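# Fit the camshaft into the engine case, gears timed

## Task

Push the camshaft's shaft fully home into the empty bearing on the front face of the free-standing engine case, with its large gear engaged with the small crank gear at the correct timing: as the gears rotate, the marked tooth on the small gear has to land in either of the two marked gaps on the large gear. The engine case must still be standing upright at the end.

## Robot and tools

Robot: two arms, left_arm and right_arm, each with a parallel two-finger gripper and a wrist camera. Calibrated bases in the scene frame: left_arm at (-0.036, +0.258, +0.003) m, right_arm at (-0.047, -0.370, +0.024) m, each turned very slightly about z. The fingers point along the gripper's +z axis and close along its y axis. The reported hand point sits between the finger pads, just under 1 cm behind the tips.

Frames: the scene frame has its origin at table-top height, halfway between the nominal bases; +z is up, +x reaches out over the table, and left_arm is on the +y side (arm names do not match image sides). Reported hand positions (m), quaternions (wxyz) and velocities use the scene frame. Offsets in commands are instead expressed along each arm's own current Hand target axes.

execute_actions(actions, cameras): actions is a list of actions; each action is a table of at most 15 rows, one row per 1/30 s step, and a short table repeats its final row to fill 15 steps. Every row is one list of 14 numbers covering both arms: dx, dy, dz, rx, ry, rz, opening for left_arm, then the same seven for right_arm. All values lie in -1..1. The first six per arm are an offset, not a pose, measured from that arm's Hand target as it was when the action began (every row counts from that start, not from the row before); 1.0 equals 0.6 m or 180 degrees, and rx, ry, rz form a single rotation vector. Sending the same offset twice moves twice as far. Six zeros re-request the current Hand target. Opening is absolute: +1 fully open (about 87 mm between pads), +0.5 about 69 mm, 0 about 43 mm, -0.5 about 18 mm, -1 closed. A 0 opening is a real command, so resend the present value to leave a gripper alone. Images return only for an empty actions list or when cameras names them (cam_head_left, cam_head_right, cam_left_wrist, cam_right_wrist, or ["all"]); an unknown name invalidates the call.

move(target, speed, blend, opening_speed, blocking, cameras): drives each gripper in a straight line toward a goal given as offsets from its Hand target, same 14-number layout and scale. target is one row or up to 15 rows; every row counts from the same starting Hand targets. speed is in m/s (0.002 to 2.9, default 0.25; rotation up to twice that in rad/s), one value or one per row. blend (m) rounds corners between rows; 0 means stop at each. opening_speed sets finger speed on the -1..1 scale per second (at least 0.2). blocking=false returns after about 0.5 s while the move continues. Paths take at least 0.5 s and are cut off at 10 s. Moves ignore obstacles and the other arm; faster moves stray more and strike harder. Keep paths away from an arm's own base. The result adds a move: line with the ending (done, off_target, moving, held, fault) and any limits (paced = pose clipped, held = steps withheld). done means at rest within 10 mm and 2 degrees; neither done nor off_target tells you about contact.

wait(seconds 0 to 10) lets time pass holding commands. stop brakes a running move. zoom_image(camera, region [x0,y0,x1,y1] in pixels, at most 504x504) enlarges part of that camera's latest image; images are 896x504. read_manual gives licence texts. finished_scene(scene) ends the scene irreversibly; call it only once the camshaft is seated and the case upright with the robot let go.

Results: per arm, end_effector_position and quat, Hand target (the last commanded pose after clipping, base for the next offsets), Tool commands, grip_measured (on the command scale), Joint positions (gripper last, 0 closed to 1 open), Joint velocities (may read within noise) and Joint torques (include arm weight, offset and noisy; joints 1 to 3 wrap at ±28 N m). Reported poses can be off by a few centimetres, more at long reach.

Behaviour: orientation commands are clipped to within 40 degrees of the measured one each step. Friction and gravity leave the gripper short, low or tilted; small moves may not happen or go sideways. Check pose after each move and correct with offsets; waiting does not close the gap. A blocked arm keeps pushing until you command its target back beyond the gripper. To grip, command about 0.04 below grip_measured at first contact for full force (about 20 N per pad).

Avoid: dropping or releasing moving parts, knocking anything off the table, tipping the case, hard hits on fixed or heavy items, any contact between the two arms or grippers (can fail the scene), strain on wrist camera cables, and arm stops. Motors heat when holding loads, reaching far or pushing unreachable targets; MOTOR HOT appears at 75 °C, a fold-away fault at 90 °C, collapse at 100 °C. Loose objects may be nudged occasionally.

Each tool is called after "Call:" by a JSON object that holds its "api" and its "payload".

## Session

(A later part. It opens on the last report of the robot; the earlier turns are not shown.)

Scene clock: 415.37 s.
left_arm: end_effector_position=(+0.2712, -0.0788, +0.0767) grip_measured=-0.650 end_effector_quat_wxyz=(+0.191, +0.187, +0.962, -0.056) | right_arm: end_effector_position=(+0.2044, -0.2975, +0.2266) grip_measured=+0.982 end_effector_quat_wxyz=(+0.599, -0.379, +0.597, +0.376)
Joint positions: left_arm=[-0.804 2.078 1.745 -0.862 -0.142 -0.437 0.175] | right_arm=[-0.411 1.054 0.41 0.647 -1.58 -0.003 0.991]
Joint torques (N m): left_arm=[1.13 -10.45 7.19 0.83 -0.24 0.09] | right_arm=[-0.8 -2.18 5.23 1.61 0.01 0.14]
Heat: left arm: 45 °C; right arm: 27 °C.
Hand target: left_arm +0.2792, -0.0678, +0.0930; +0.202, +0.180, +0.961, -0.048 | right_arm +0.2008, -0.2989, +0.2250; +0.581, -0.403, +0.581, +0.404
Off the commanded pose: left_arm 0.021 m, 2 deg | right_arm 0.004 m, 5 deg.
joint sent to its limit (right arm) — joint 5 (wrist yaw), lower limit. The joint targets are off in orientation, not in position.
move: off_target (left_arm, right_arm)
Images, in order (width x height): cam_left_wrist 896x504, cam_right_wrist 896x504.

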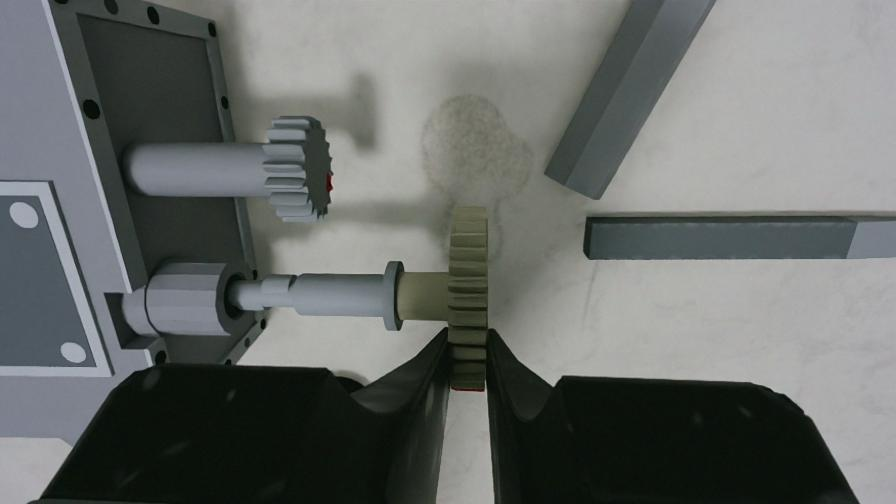

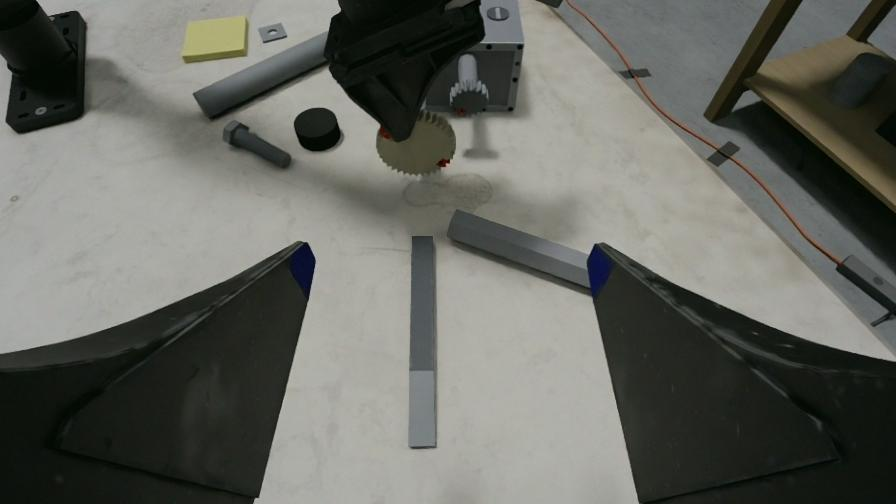

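Call:
{"api": "execute_actions", "payload": {"actions": []}}

Scene clock: 442.43 s.
left_arm: end_effector_position=(+0.2712, -0.0788, +0.0767) grip_measured=-0.650 end_effector_quat_wxyz=(+0.191, +0.187, +0.962, -0.056) | right_arm: end_effector_position=(+0.2044, -0.2975, +0.2266) grip_measured=+0.982 end_effector_quat_wxyz=(+0.599, -0.379, +0.597, +0.376)
Joint positions: left_arm=[-0.804 2.078 1.745 -0.862 -0.142 -0.437 0.175] | right_arm=[-0.411 1.054 0.41 0.647 -1.58 -0.003 0.991]
Joint velocities: within noise
Joint torques (N m): left_arm=[1.13 -10.45 7.19 0.82 -0.24 0.09] | right_arm=[-0.81 -2.11 5.2 1.62 0.02 0.11]
Heat: left arm: 45 °C; right arm: 26 °C.
Hand target: left_arm +0.2792, -0.0678, +0.0930; +0.202, +0.180, +0.961, -0.048 | right_arm +0.2008, -0.2989, +0.2250; +0.581, -0.403, +0.581, +0.404
Tool commands: left_gripper/opening=-0.8 right_gripper/opening=+1.0
Off the commanded pose: left_arm 0.021 m, 2 deg | right_arm 0.004 m, 5 deg.

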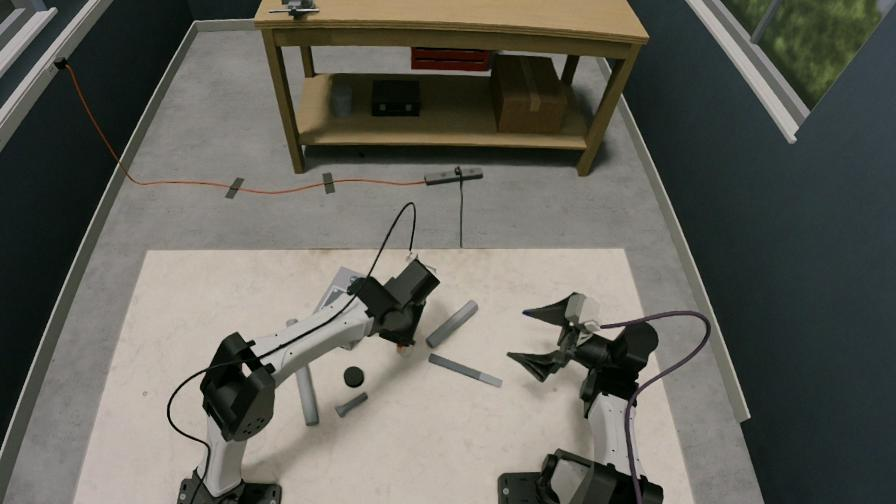

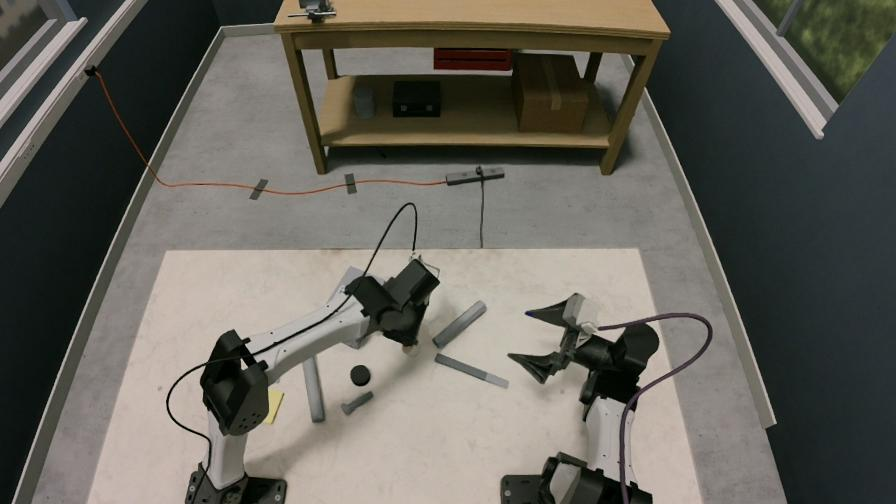

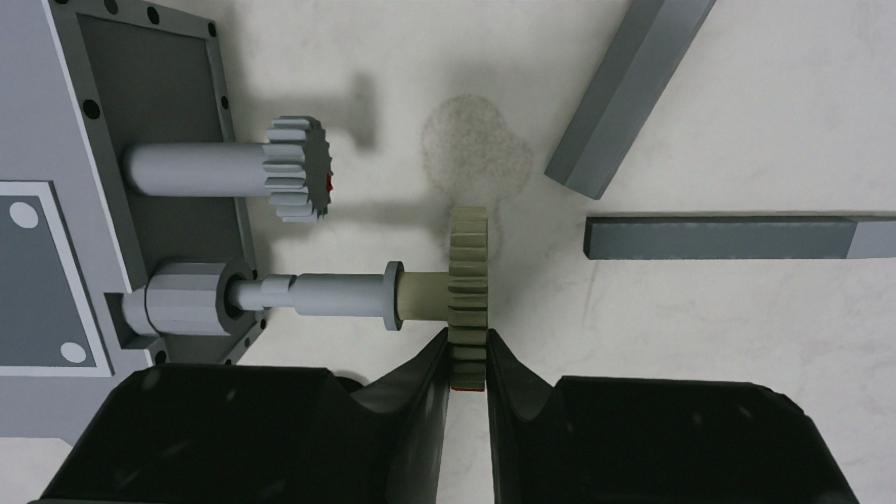

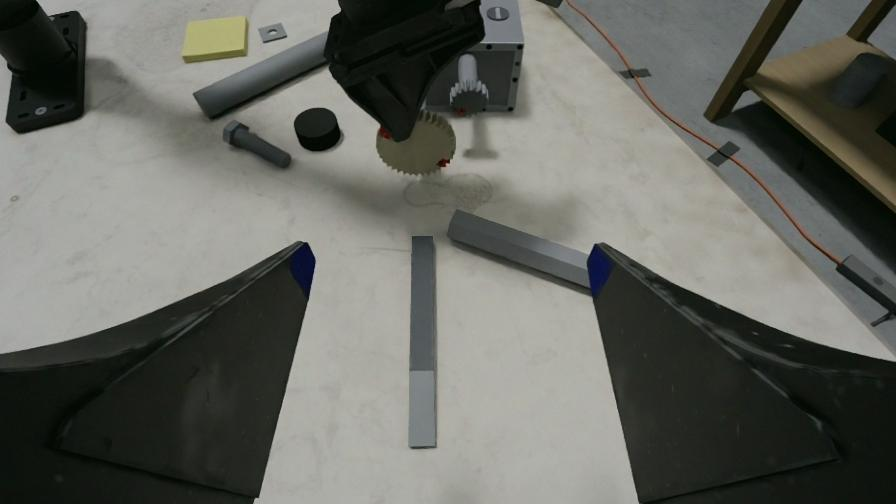

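Call:
{"api": "zoom_image", "payload": {"camera": "cam_left_wrist", "region": [200, 250, 320, 350]}}

Scaled by 4.200 from the camera's 896x504 image, which has a finer 1280x720 frame.

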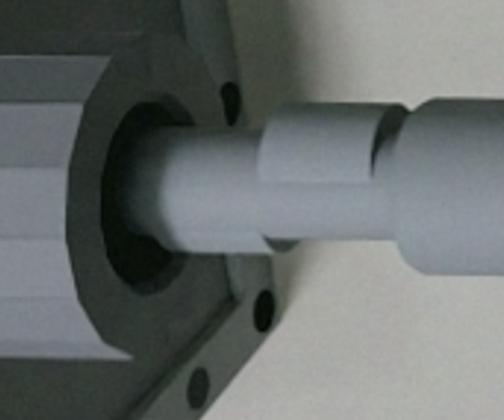

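Call:
{"api": "move", "payload": {"target": [0,0.0167,0,0,0,0,-0.8,0,0,0,0,0,0,1], "speed": 0.05, "cameras": ["cam_left_wrist","cam_right_wrist"]}}

Call:
{"api": "zoom_image", "payload": {"camera": "cam_left_wrist", "region": [200, 250, 320, 350]}}

Scene clock: 462.83 s.
left_arm: end_effector_position=(+0.2763, -0.0725, +0.0780) grip_measured=-0.650 end_effector_quat_wxyz=(+0.186, +0.184, +0.963, -0.059) | right_arm: end_effector_position=(+0.2044, -0.2975, +0.2266) grip_measured=+0.982 end_effector_quat_wxyz=(+0.599, -0.379, +0.597, +0.376)
Joint positions: left_arm=[-0.781 2.074 1.745 -0.866 -0.124 -0.424 0.175] | right_arm=[-0.411 1.054 0.41 0.647 -1.58 -0.003 0.991]
Joint torques (N m): left_arm=[0.99 -11.43 5.04 0.97 -0.32 0.13] | right_arm=[-0.83 -2.22 5.24 1.61 0.03 0.1]
Heat: left arm: 46 °C; right arm: 26 °C.
Hand target: left_arm +0.2828, -0.0585, +0.0928; +0.202, +0.180, +0.962, -0.048 | right_arm +0.2008, -0.2989, +0.2250; +0.581, -0.403, +0.581, +0.404
Off the commanded pose: left_arm 0.021 m, 2 deg | right_arm 0.004 m, 5 deg.
joint sent to its limit (right arm) — joint 5 (wrist yaw), lower limit. The joint targets are off in orientation, not in position.
move: off_target (left_arm, right_arm)
Images, in order (width x height): cam_left_wrist 896x504, cam_right_wrist 896x504.

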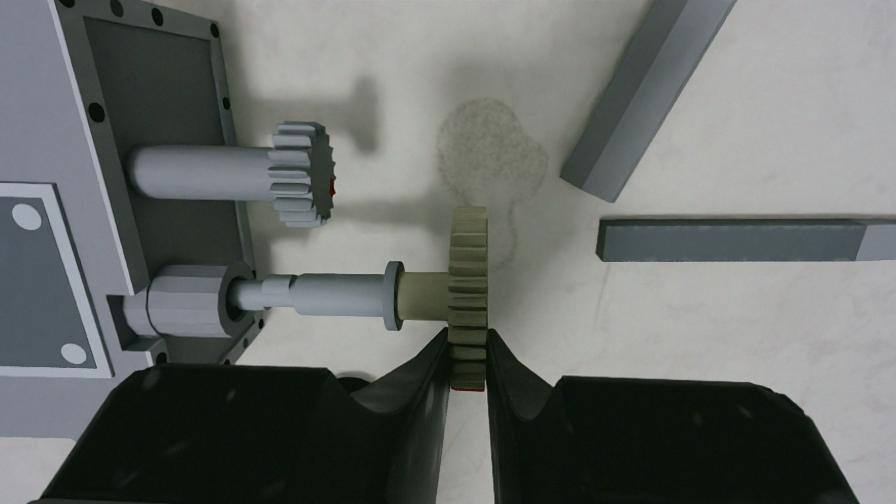

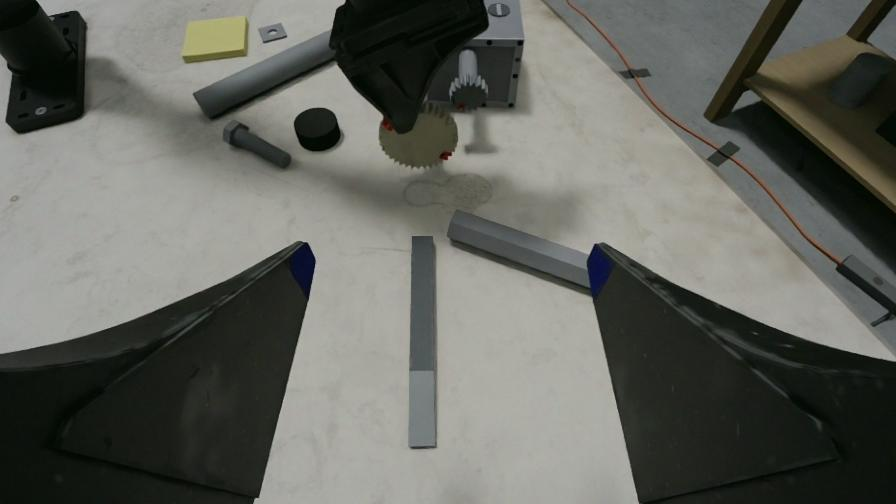

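Scaled by 4.200 from the camera's 896x504 image, which has a finer 1280x720 frame.

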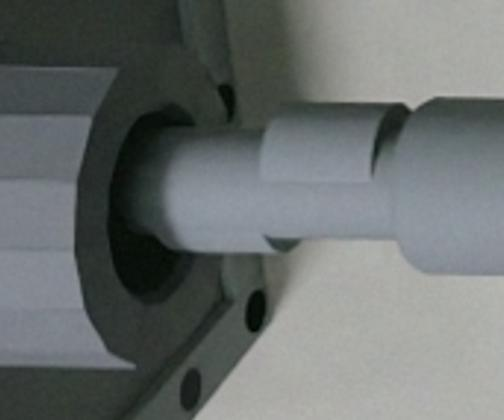

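Call:
{"api": "move", "payload": {"target": [0,0,0,0,0,0,-0.8,0,-0.333,0.083,0,0,0,1], "speed": 0.2, "cameras": ["cam_right_wrist"]}}

Scene clock: 496.80 s.
left_arm: end_effector_position=(+0.2762, -0.0726, +0.0780) grip_measured=-0.650 end_effector_quat_wxyz=(+0.186, +0.184, +0.963, -0.059) | right_arm: end_effector_position=(+0.3993, -0.3240, +0.2164) grip_measured=+0.982 end_effector_quat_wxyz=(+0.575, -0.394, +0.589, +0.410)
Joint positions: left_arm=[-0.781 2.074 1.745 -0.866 -0.124 -0.423 0.175] | right_arm=[-0.256 1.914 1.164 0.689 -1.506 -0.032 0.991]
Joint torques (N m): left_arm=[0.96 -11.43 5.01 0.98 -0.33 0.15] | right_arm=[0.49 -6.53 9.16 1.81 0.08 0.12]
Heat: left arm: 43 °C; right arm: 26 °C.
Hand target: left_arm +0.2828, -0.0585, +0.0928; +0.202, +0.180, +0.962, -0.048 | right_arm +0.4054, -0.3221, +0.2248; +0.581, -0.403, +0.581, +0.404
Off the commanded pose: left_arm 0.021 m, 2 deg | right_arm 0.011 m, 2 deg.
move: off_target (left_arm, right_arm)
Images, in order (width x height): cam_right_wrist 896x504.

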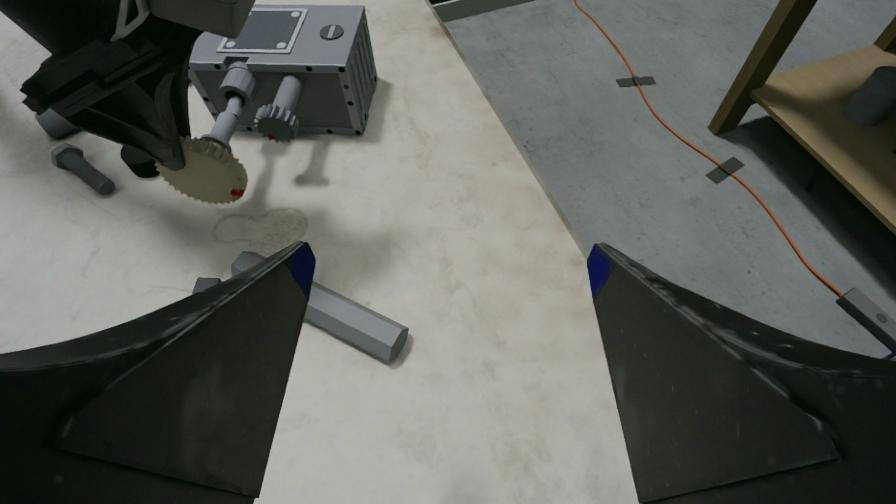

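Call:
{"api": "zoom_image", "payload": {"camera": "cam_right_wrist", "region": [150, 40, 330, 220]}}

Call:
{"api": "zoom_image", "payload": {"camera": "cam_right_wrist", "region": [200, 60, 270, 130]}}

Scaled by 2.800 from the camera's 896x504 image, which has a finer 1280x720 frame.

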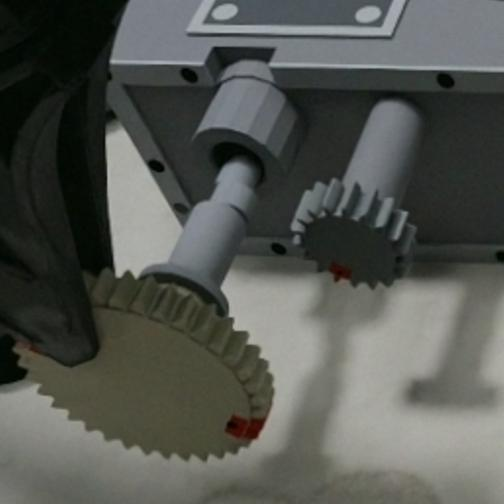

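Scaled by 7.200 from the camera's 896x504 image, which has a finer 1280x720 frame.

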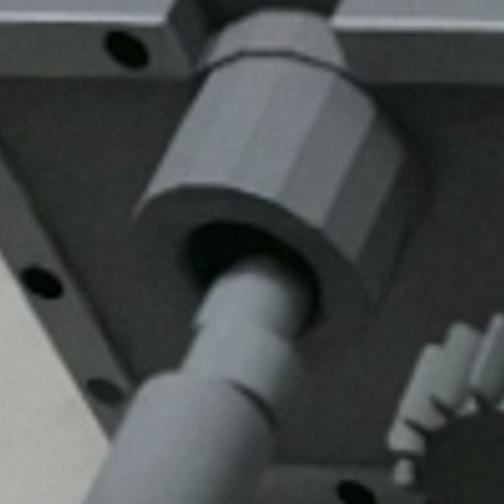

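Call:
{"api": "move", "payload": {"target": [-0.006,-0.01,-0.0135,0,0,0,-0.8,0,0,0,0,0,0,1], "speed": 0.05, "cameras": ["cam_left_wrist","cam_right_wrist"]}}

Call:
{"api": "zoom_image", "payload": {"camera": "cam_right_wrist", "region": [200, 60, 270, 130]}}

Call:
{"api": "zoom_image", "payload": {"camera": "cam_left_wrist", "region": [200, 250, 320, 350]}}

Scene clock: 511.03 s.
left_arm: end_effector_position=(+0.2760, -0.0677, +0.0808) grip_measured=-0.650 end_effector_quat_wxyz=(+0.185, +0.185, +0.964, -0.048) | right_arm: end_effector_position=(+0.3992, -0.3240, +0.2164) grip_measured=+0.982 end_effector_quat_wxyz=(+0.574, -0.393, +0.590, +0.411)
Joint positions: left_arm=[-0.781 2.074 1.759 -0.896 -0.14 -0.42 0.175] | right_arm=[-0.256 1.914 1.164 0.689 -1.506 -0.028 0.991]
Joint torques (N m): left_arm=[0.01 -10.88 7.66 0.89 -0.21 0.02] | right_arm=[0.54 -6.49 9.11 1.86 0.11 0.11]
Heat: left arm: 44 °C; right arm: 29 °C.
Hand target: left_arm +0.2807, -0.0639, +0.1017; +0.202, +0.180, +0.961, -0.048 | right_arm +0.4054, -0.3221, +0.2248; +0.581, -0.403, +0.581, +0.404
Off the commanded pose: left_arm 0.022 m, 2 deg | right_arm 0.011 m, 2 deg.
move: off_target (left_arm, right_arm)
Images, in order (width x height): cam_left_wrist 896x504, cam_right_wrist 896x504.

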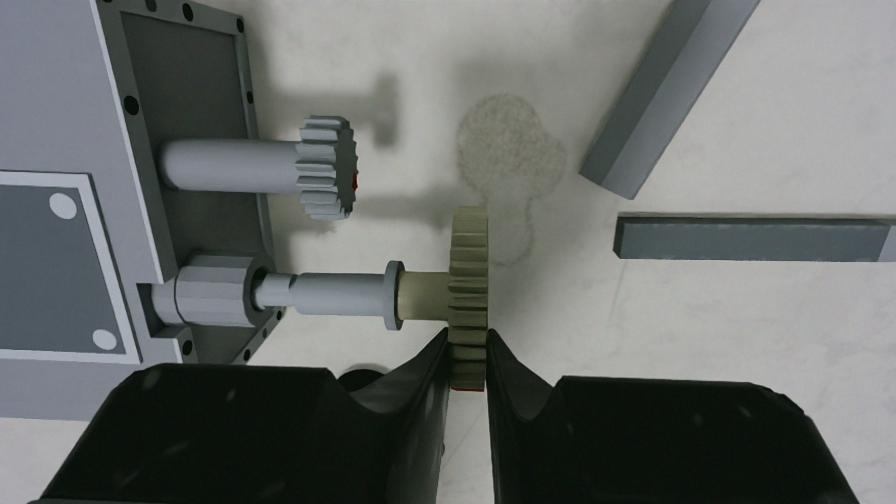

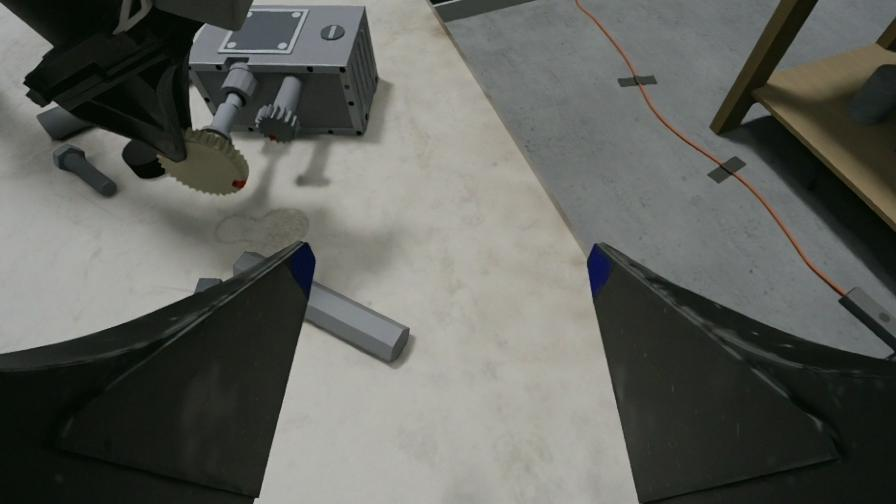

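Scaled by 7.200 from the camera's 896x504 image, which has a finer 1280x720 frame.

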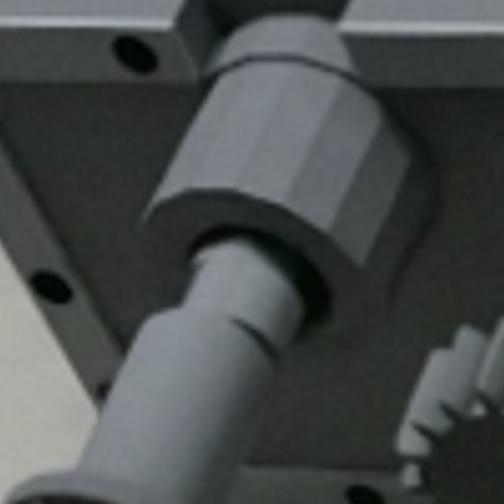

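Scaled by 4.200 from the camera's 896x504 image, which has a finer 1280x720 frame.

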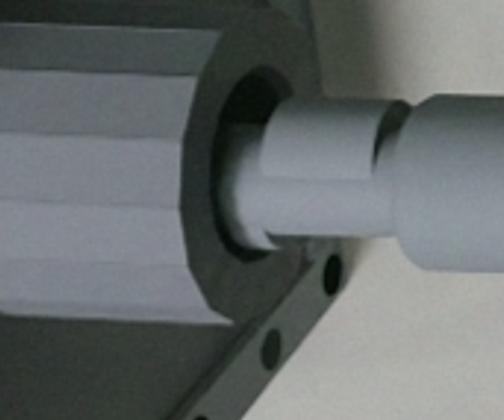

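Call:
{"api": "move", "payload": {"target": [-0.0046,0.022,0.0018,0,0,0,-0.8,0,0,0,0,0,0,1], "speed": 0.05, "cameras": ["cam_left_wrist","cam_right_wrist"]}}

Call:
{"api": "zoom_image", "payload": {"camera": "cam_right_wrist", "region": [200, 60, 270, 130]}}

Call:
{"api": "zoom_image", "payload": {"camera": "cam_left_wrist", "region": [200, 250, 320, 350]}}

Scene clock: 518.77 s.
left_arm: end_effector_position=(+0.2840, -0.0550, +0.0802) grip_measured=-0.650 end_effector_quat_wxyz=(+0.181, +0.182, +0.966, -0.040) | right_arm: end_effector_position=(+0.3992, -0.3240, +0.2164) grip_measured=+0.982 end_effector_quat_wxyz=(+0.574, -0.393, +0.590, +0.411)
Joint positions: left_arm=[-0.75 2.074 1.759 -0.908 -0.139 -0.397 0.175] | right_arm=[-0.256 1.914 1.164 0.689 -1.506 -0.028 0.991]
Joint torques (N m): left_arm=[0.17 -11.79 6.06 1.06 -0.11 0.08] | right_arm=[0.53 -6.45 9.14 1.84 0.09 0.14]
Heat: left arm: 44 °C; right arm: 30 °C.
Hand target: left_arm +0.2883, -0.0527, +0.1016; +0.202, +0.180, +0.961, -0.048 | right_arm +0.4054, -0.3221, +0.2248; +0.581, -0.403, +0.581, +0.404
Off the commanded pose: left_arm 0.022 m, 3 deg | right_arm 0.011 m, 2 deg.
move: off_target (left_arm, right_arm)
Images, in order (width x height): cam_left_wrist 896x504, cam_right_wrist 896x504.

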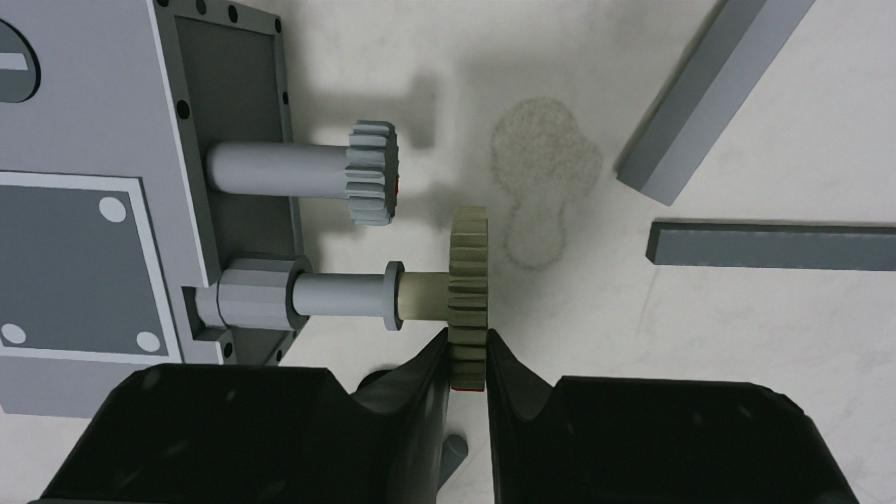

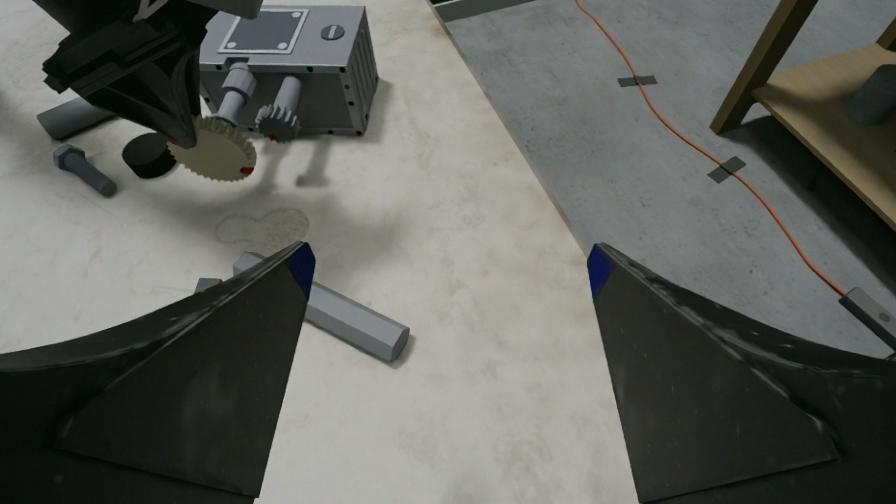

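Scaled by 7.200 from the camera's 896x504 image, which has a finer 1280x720 frame.

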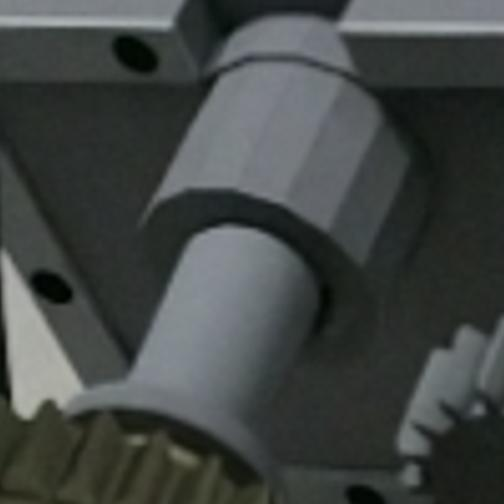

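Scaled by 4.200 from the camera's 896x504 image, which has a finer 1280x720 frame.

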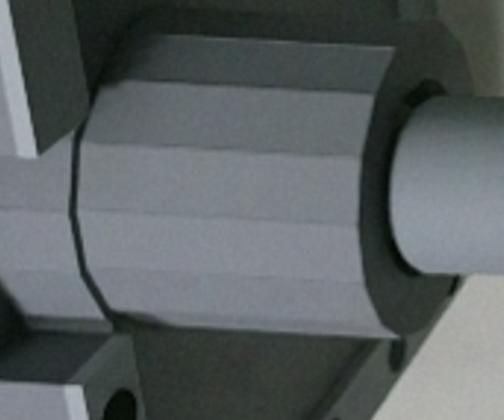

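Call:
{"api": "move", "payload": {"target": [0.12,0.31,0,0,0,0,-0.8,0.12,0.31,0,0,0,0,1], "speed": 0.0021, "blocking": false}}

Call:
{"api": "stop", "payload": {}}

Scene clock: 530.17 s.
left_arm: end_effector_position=(+0.2840, -0.0550, +0.0802) grip_measured=-0.650 end_effector_quat_wxyz=(+0.181, +0.183, +0.966, -0.040) | right_arm: end_effector_position=(+0.3992, -0.3240, +0.2164) grip_measured=+0.982 end_effector_quat_wxyz=(+0.574, -0.393, +0.590, +0.411)
Joint positions: left_arm=[-0.75 2.074 1.759 -0.908 -0.139 -0.395 0.175] | right_arm=[-0.256 1.914 1.164 0.689 -1.506 -0.028 0.991]
Joint torques (N m): left_arm=[0.18 -12.03 5.49 1.1 -0.1 0.09] | right_arm=[0.54 -6.79 8.58 1.79 0.1 0.05]
Heat: left arm: 44 °C; right arm: 31 °C.
Hand target: left_arm +0.2882, -0.0516, +0.1010; +0.202, +0.180, +0.962, -0.048 | right_arm +0.4041, -0.3218, +0.2245; +0.580, -0.403, +0.581, +0.403
Tool commands: left_gripper/opening=-0.8 right_gripper/opening=+1.0
Off the commanded pose: left_arm 0.200 m, 3 deg | right_arm 0.192 m, 2 deg.
move: running

Scene clock: 530.40 s.
left_arm: end_effector_position=(+0.2841, -0.0550, +0.0802) grip_measured=-0.650 end_effector_quat_wxyz=(+0.181, +0.183, +0.966, -0.040) | right_arm: end_effector_position=(+0.3992, -0.3240, +0.2164) grip_measured=+0.982 end_effector_quat_wxyz=(+0.574, -0.393, +0.590, +0.411)
Joint positions: left_arm=[-0.75 2.074 1.759 -0.908 -0.139 -0.395 0.175] | right_arm=[-0.256 1.914 1.164 0.689 -1.506 -0.028 0.991]
Joint velocities: within noise
Joint torques (N m): left_arm=[0.2 -12.04 5.44 1.11 -0.11 0.07] | right_arm=[0.53 -6.82 8.47 1.79 0.11 0.07]
Heat: left arm: 44 °C; right arm: 31 °C.
Hand target: left_arm +0.2882, -0.0516, +0.1010; +0.202, +0.180, +0.962, -0.048 (not the last commanded pose) | right_arm +0.4041, -0.3218, +0.2244; +0.580, -0.403, +0.581, +0.403 (not the last commanded pose)
Tool commands: left_gripper/opening=-0.8 right_gripper/opening=+1.0
Off the commanded pose: left_arm 0.200 m, 3 deg | right_arm 0.192 m, 2 deg.
earlier move: stopped

Call:
{"api": "move", "payload": {"target": [0,0,0,0,0,0,-0.8,0.12,0.32,0,0,0,0,1], "speed": 0.2, "cameras": ["cam_right_wrist"]}}

Scene clock: 535.80 s.
left_arm: end_effector_position=(+0.2841, -0.0550, +0.0802) grip_measured=-0.650 end_effector_quat_wxyz=(+0.181, +0.183, +0.965, -0.040) | right_arm: end_effector_position=(+0.2250, -0.2565, +0.1547) grip_measured=+0.982 end_effector_quat_wxyz=(+0.577, -0.407, +0.583, +0.401)
Joint positions: left_arm=[-0.75 2.074 1.759 -0.908 -0.139 -0.395 0.175] | right_arm=[-0.192 1.426 0.31 1.021 -1.451 -0.096 0.991]
Joint torques (N m): left_arm=[0.2 -12.07 5.46 1.1 -0.1 0.07] | right_arm=[0.46 -2.29 3.99 1.96 0.14 0.11]
Heat: left arm: 44 °C; right arm: 31 °C.
Hand target: left_arm +0.2882, -0.0516, +0.1010; +0.202, +0.180, +0.962, -0.048 | right_arm +0.2241, -0.2547, +0.1526; +0.580, -0.403, +0.581, +0.403
Off the commanded pose: left_arm 0.021 m, 3 deg | right_arm 0.003 m, 1 deg.
move: off_target (left_arm)
Images, in order (width x height): cam_right_wrist 896x504.

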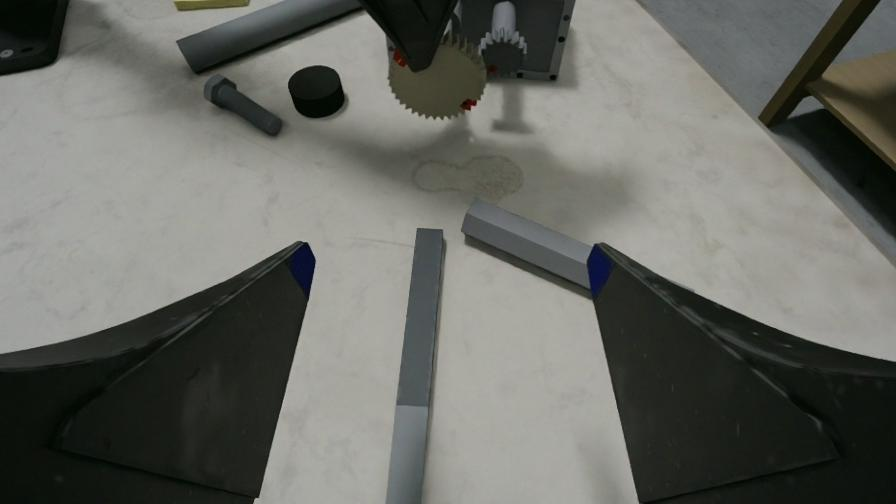

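Call:
{"api": "zoom_image", "payload": {"camera": "cam_right_wrist", "region": [380, 20, 530, 130]}}

Scaled by 3.360 from the camera's 896x504 image, which has a finer 1280x720 frame.

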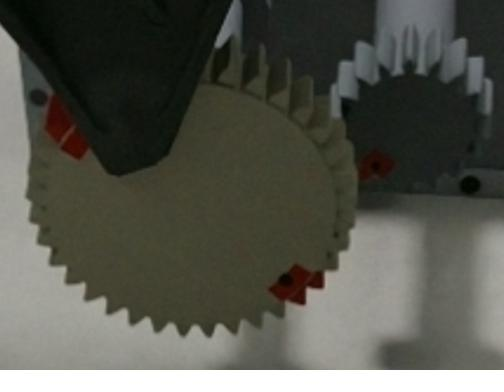

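Call:
{"api": "zoom_image", "payload": {"camera": "cam_right_wrist", "region": [470, 20, 540, 90]}}

Call:
{"api": "zoom_image", "payload": {"camera": "cam_right_wrist", "region": [380, 20, 500, 130]}}

Scaled by 7.200 from the camera's 896x504 image, which has a finer 1280x720 frame.

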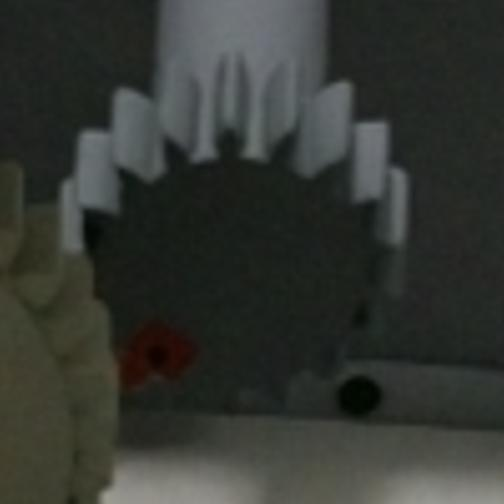

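Scaled by 4.200 from the camera's 896x504 image, which has a finer 1280x720 frame.

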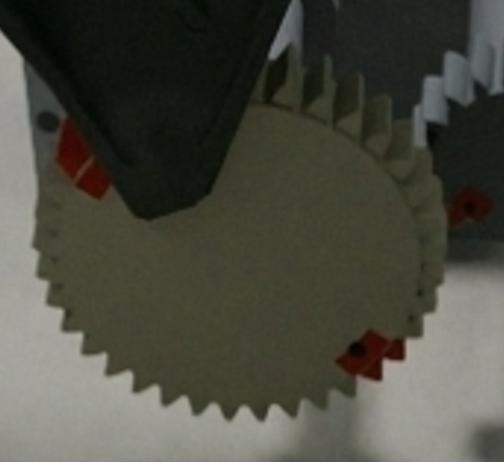

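Call:
{"api": "move", "payload": {"target": [0.0093,0,0.0015,0,-0.089,0,-0.8,0,0,0,0,0,0,1], "speed": 0.08, "cameras": ["cam_left_wrist","cam_right_wrist"]}}

Call:
{"api": "zoom_image", "payload": {"camera": "cam_right_wrist", "region": [380, 20, 530, 130]}}

Call:
{"api": "zoom_image", "payload": {"camera": "cam_left_wrist", "region": [200, 230, 440, 350]}}

Scene clock: 582.00 s.
left_arm: end_effector_position=(+0.2772, -0.0475, +0.0771) grip_measured=-0.650 end_effector_quat_wxyz=(+0.300, +0.177, +0.935, -0.067) | right_arm: end_effector_position=(+0.2250, -0.2565, +0.1548) grip_measured=+0.982 end_effector_quat_wxyz=(+0.577, -0.407, +0.583, +0.401)
Joint positions: left_arm=[-0.792 1.836 1.334 -0.487 -0.246 -0.387 0.175] | right_arm=[-0.192 1.426 0.31 1.022 -1.451 -0.095 0.991]
Joint torques (N m): left_arm=[-0.91 -10.15 5.56 1.72 -0.42 0.03] | right_arm=[0.42 -2.59 4.12 1.82 0.12 0.07]
Heat: left arm: 47 °C; right arm: 27 °C.
Hand target: left_arm +0.2837, -0.0498, +0.0980; +0.334, +0.172, +0.924, -0.072 | right_arm +0.2240, -0.2548, +0.1527; +0.577, -0.406, +0.584, +0.402 (not the last commanded pose)
Off the commanded pose: left_arm 0.022 m, 4 deg | right_arm 0.003 m, 1 deg.
move: off_target (left_arm)
Images, in order (width x height): cam_left_wrist 896x504, cam_right_wrist 896x504.

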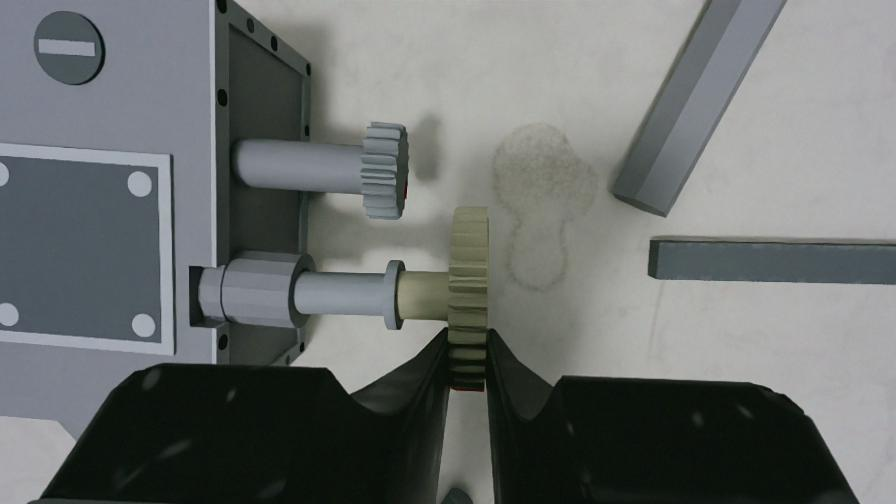

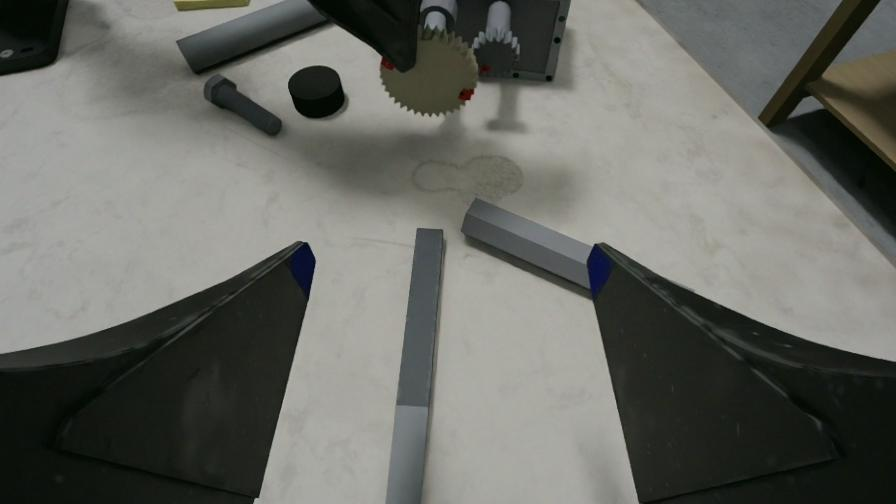

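Scaled by 3.360 from the camera's 896x504 image, which has a finer 1280x720 frame.

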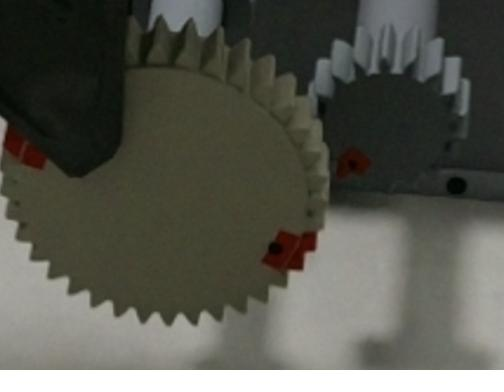

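Scaled by 2.100 from the camera's 896x504 image, which has a finer 1280x720 frame.

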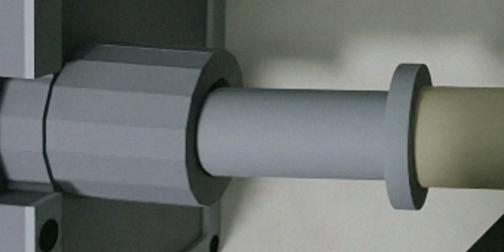

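Call:
{"api": "zoom_image", "payload": {"camera": "cam_right_wrist", "region": [375, 20, 485, 130]}}

Call:
{"api": "zoom_image", "payload": {"camera": "cam_right_wrist", "region": [460, 20, 530, 90]}}

Scaled by 4.582 from the camera's 896x504 image, which has a finer 1280x720 frame.

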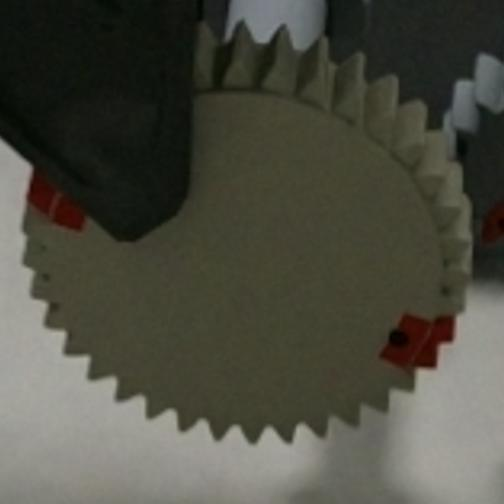

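Scaled by 7.200 from the camera's 896x504 image, which has a finer 1280x720 frame.

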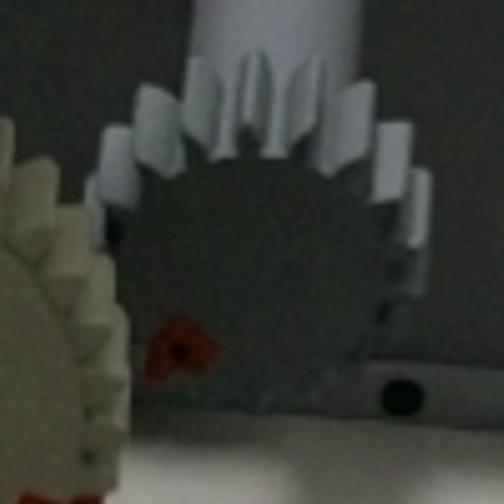

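Call:
{"api": "move", "payload": {"target": [0,0.018,0,0,0,0,-0.8,0,0,0,0,0,0,1], "speed": 0.04, "cameras": ["cam_left_wrist","cam_right_wrist"]}}

Call:
{"api": "zoom_image", "payload": {"camera": "cam_left_wrist", "region": [200, 230, 440, 350]}}

Scene clock: 595.77 s.
left_arm: end_effector_position=(+0.2761, -0.0463, +0.0777) grip_measured=-0.650 end_effector_quat_wxyz=(+0.304, +0.183, +0.932, -0.073) | right_arm: end_effector_position=(+0.2250, -0.2565, +0.1548) grip_measured=+0.982 end_effector_quat_wxyz=(+0.577, -0.407, +0.583, +0.401)
Joint positions: left_arm=[-0.789 1.82 1.31 -0.465 -0.235 -0.373 0.175] | right_arm=[-0.192 1.426 0.31 1.022 -1.451 -0.095 0.991]
Joint torques (N m): left_arm=[0.75 -10.14 5.57 1.65 -0.38 0.09] | right_arm=[0.42 -2.59 4.11 1.84 0.13 0.05]
Heat: left arm: 49 °C; right arm: 27 °C.
Hand target: left_arm +0.2876, -0.0399, +0.0977; +0.334, +0.172, +0.924, -0.072 | right_arm +0.2240, -0.2548, +0.1527; +0.577, -0.406, +0.584, +0.402
Off the commanded pose: left_arm 0.024 m, 4 deg | right_arm 0.003 m, 0 deg.
move: off_target (left_arm)
Images, in order (width x height): cam_left_wrist 896x504, cam_right_wrist 896x504.

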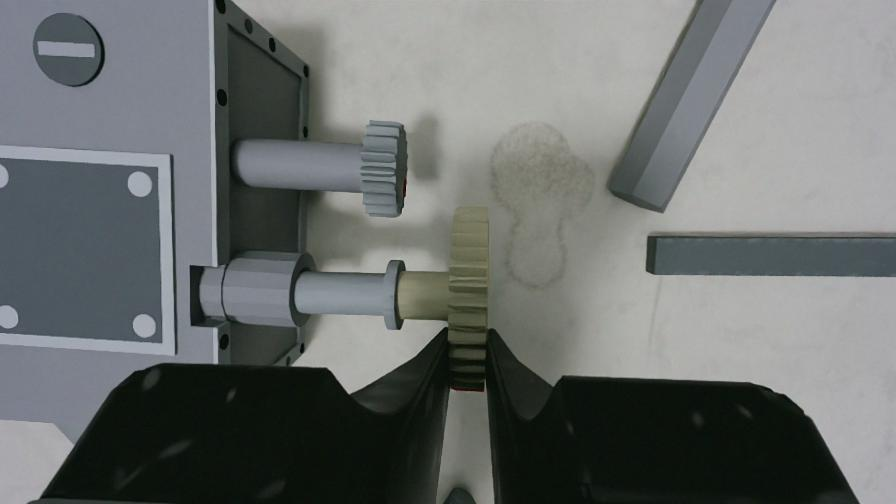

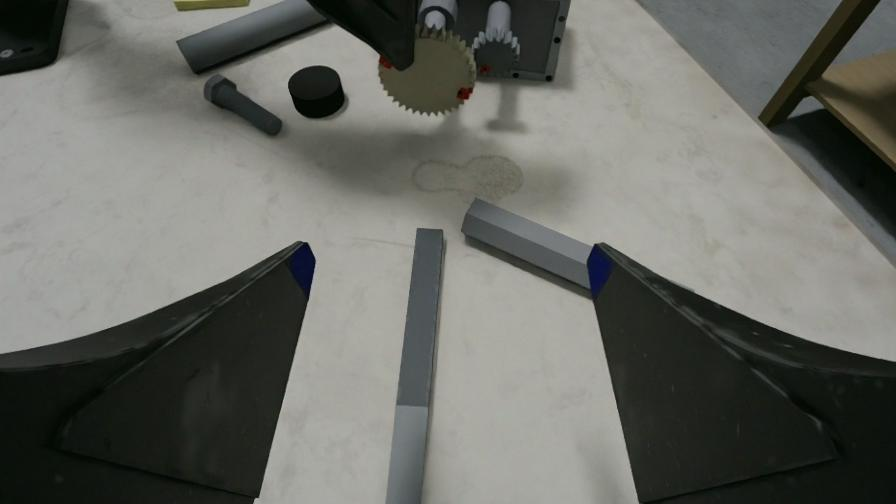

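Scaled by 2.100 from the camera's 896x504 image, which has a finer 1280x720 frame.

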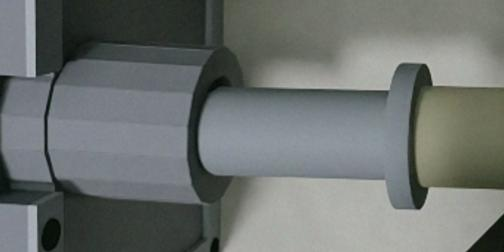

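Call:
{"api": "move", "payload": {"target": [-0.0039,0.01,0.003,0,0,0,-0.8,0,0,0,0,0,0,1], "speed": 0.04, "cameras": ["cam_left_wrist","cam_right_wrist"]}}

Call:
{"api": "zoom_image", "payload": {"camera": "cam_left_wrist", "region": [200, 230, 440, 350]}}

Scene clock: 604.50 s.
left_arm: end_effector_position=(+0.2766, -0.0461, +0.0788) grip_measured=-0.650 end_effector_quat_wxyz=(+0.299, +0.184, +0.933, -0.082) | right_arm: end_effector_position=(+0.2250, -0.2565, +0.1548) grip_measured=+0.982 end_effector_quat_wxyz=(+0.577, -0.407, +0.583, +0.401)
Joint positions: left_arm=[-0.778 1.816 1.31 -0.465 -0.209 -0.368 0.175] | right_arm=[-0.192 1.426 0.31 1.022 -1.451 -0.095 0.991]
Joint torques (N m): left_arm=[1.33 -9.87 5.57 1.68 -0.51 0.16] | right_arm=[0.42 -2.52 4.25 1.83 0.11 0.07]
Heat: left arm: 50 °C; right arm: 27 °C.
Hand target: left_arm +0.2925, -0.0354, +0.0978; +0.334, +0.172, +0.924, -0.072 | right_arm +0.2240, -0.2548, +0.1527; +0.577, -0.406, +0.584, +0.402
Off the commanded pose: left_arm 0.027 m, 4 deg | right_arm 0.003 m, 0 deg.
move: off_target (left_arm)
Images, in order (width x height): cam_left_wrist 896x504, cam_right_wrist 896x504.

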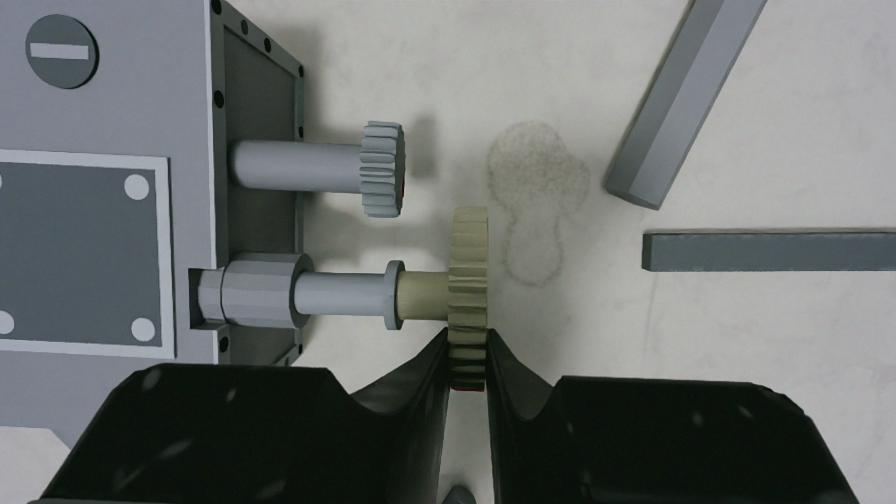

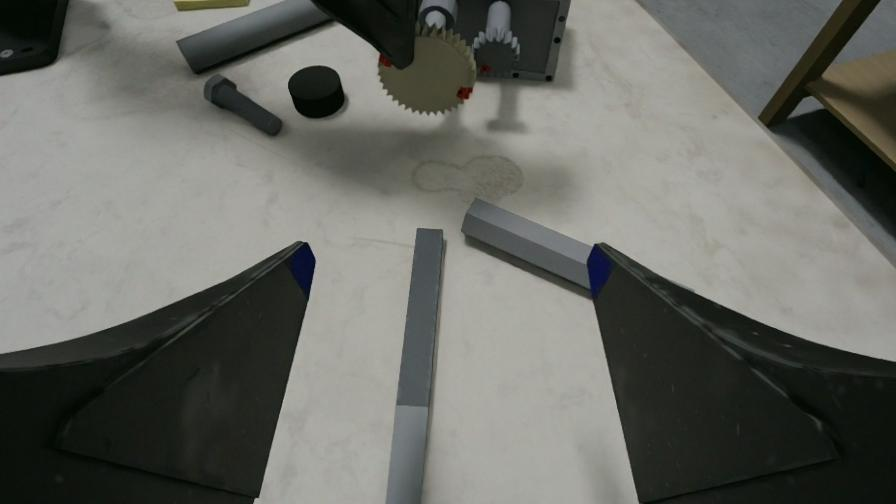

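Scaled by 2.100 from the camera's 896x504 image, which has a finer 1280x720 frame.

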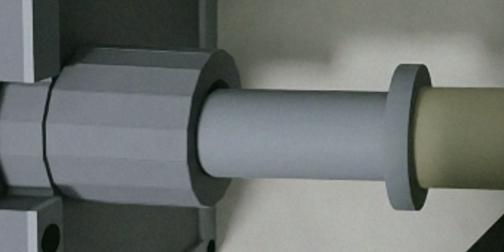

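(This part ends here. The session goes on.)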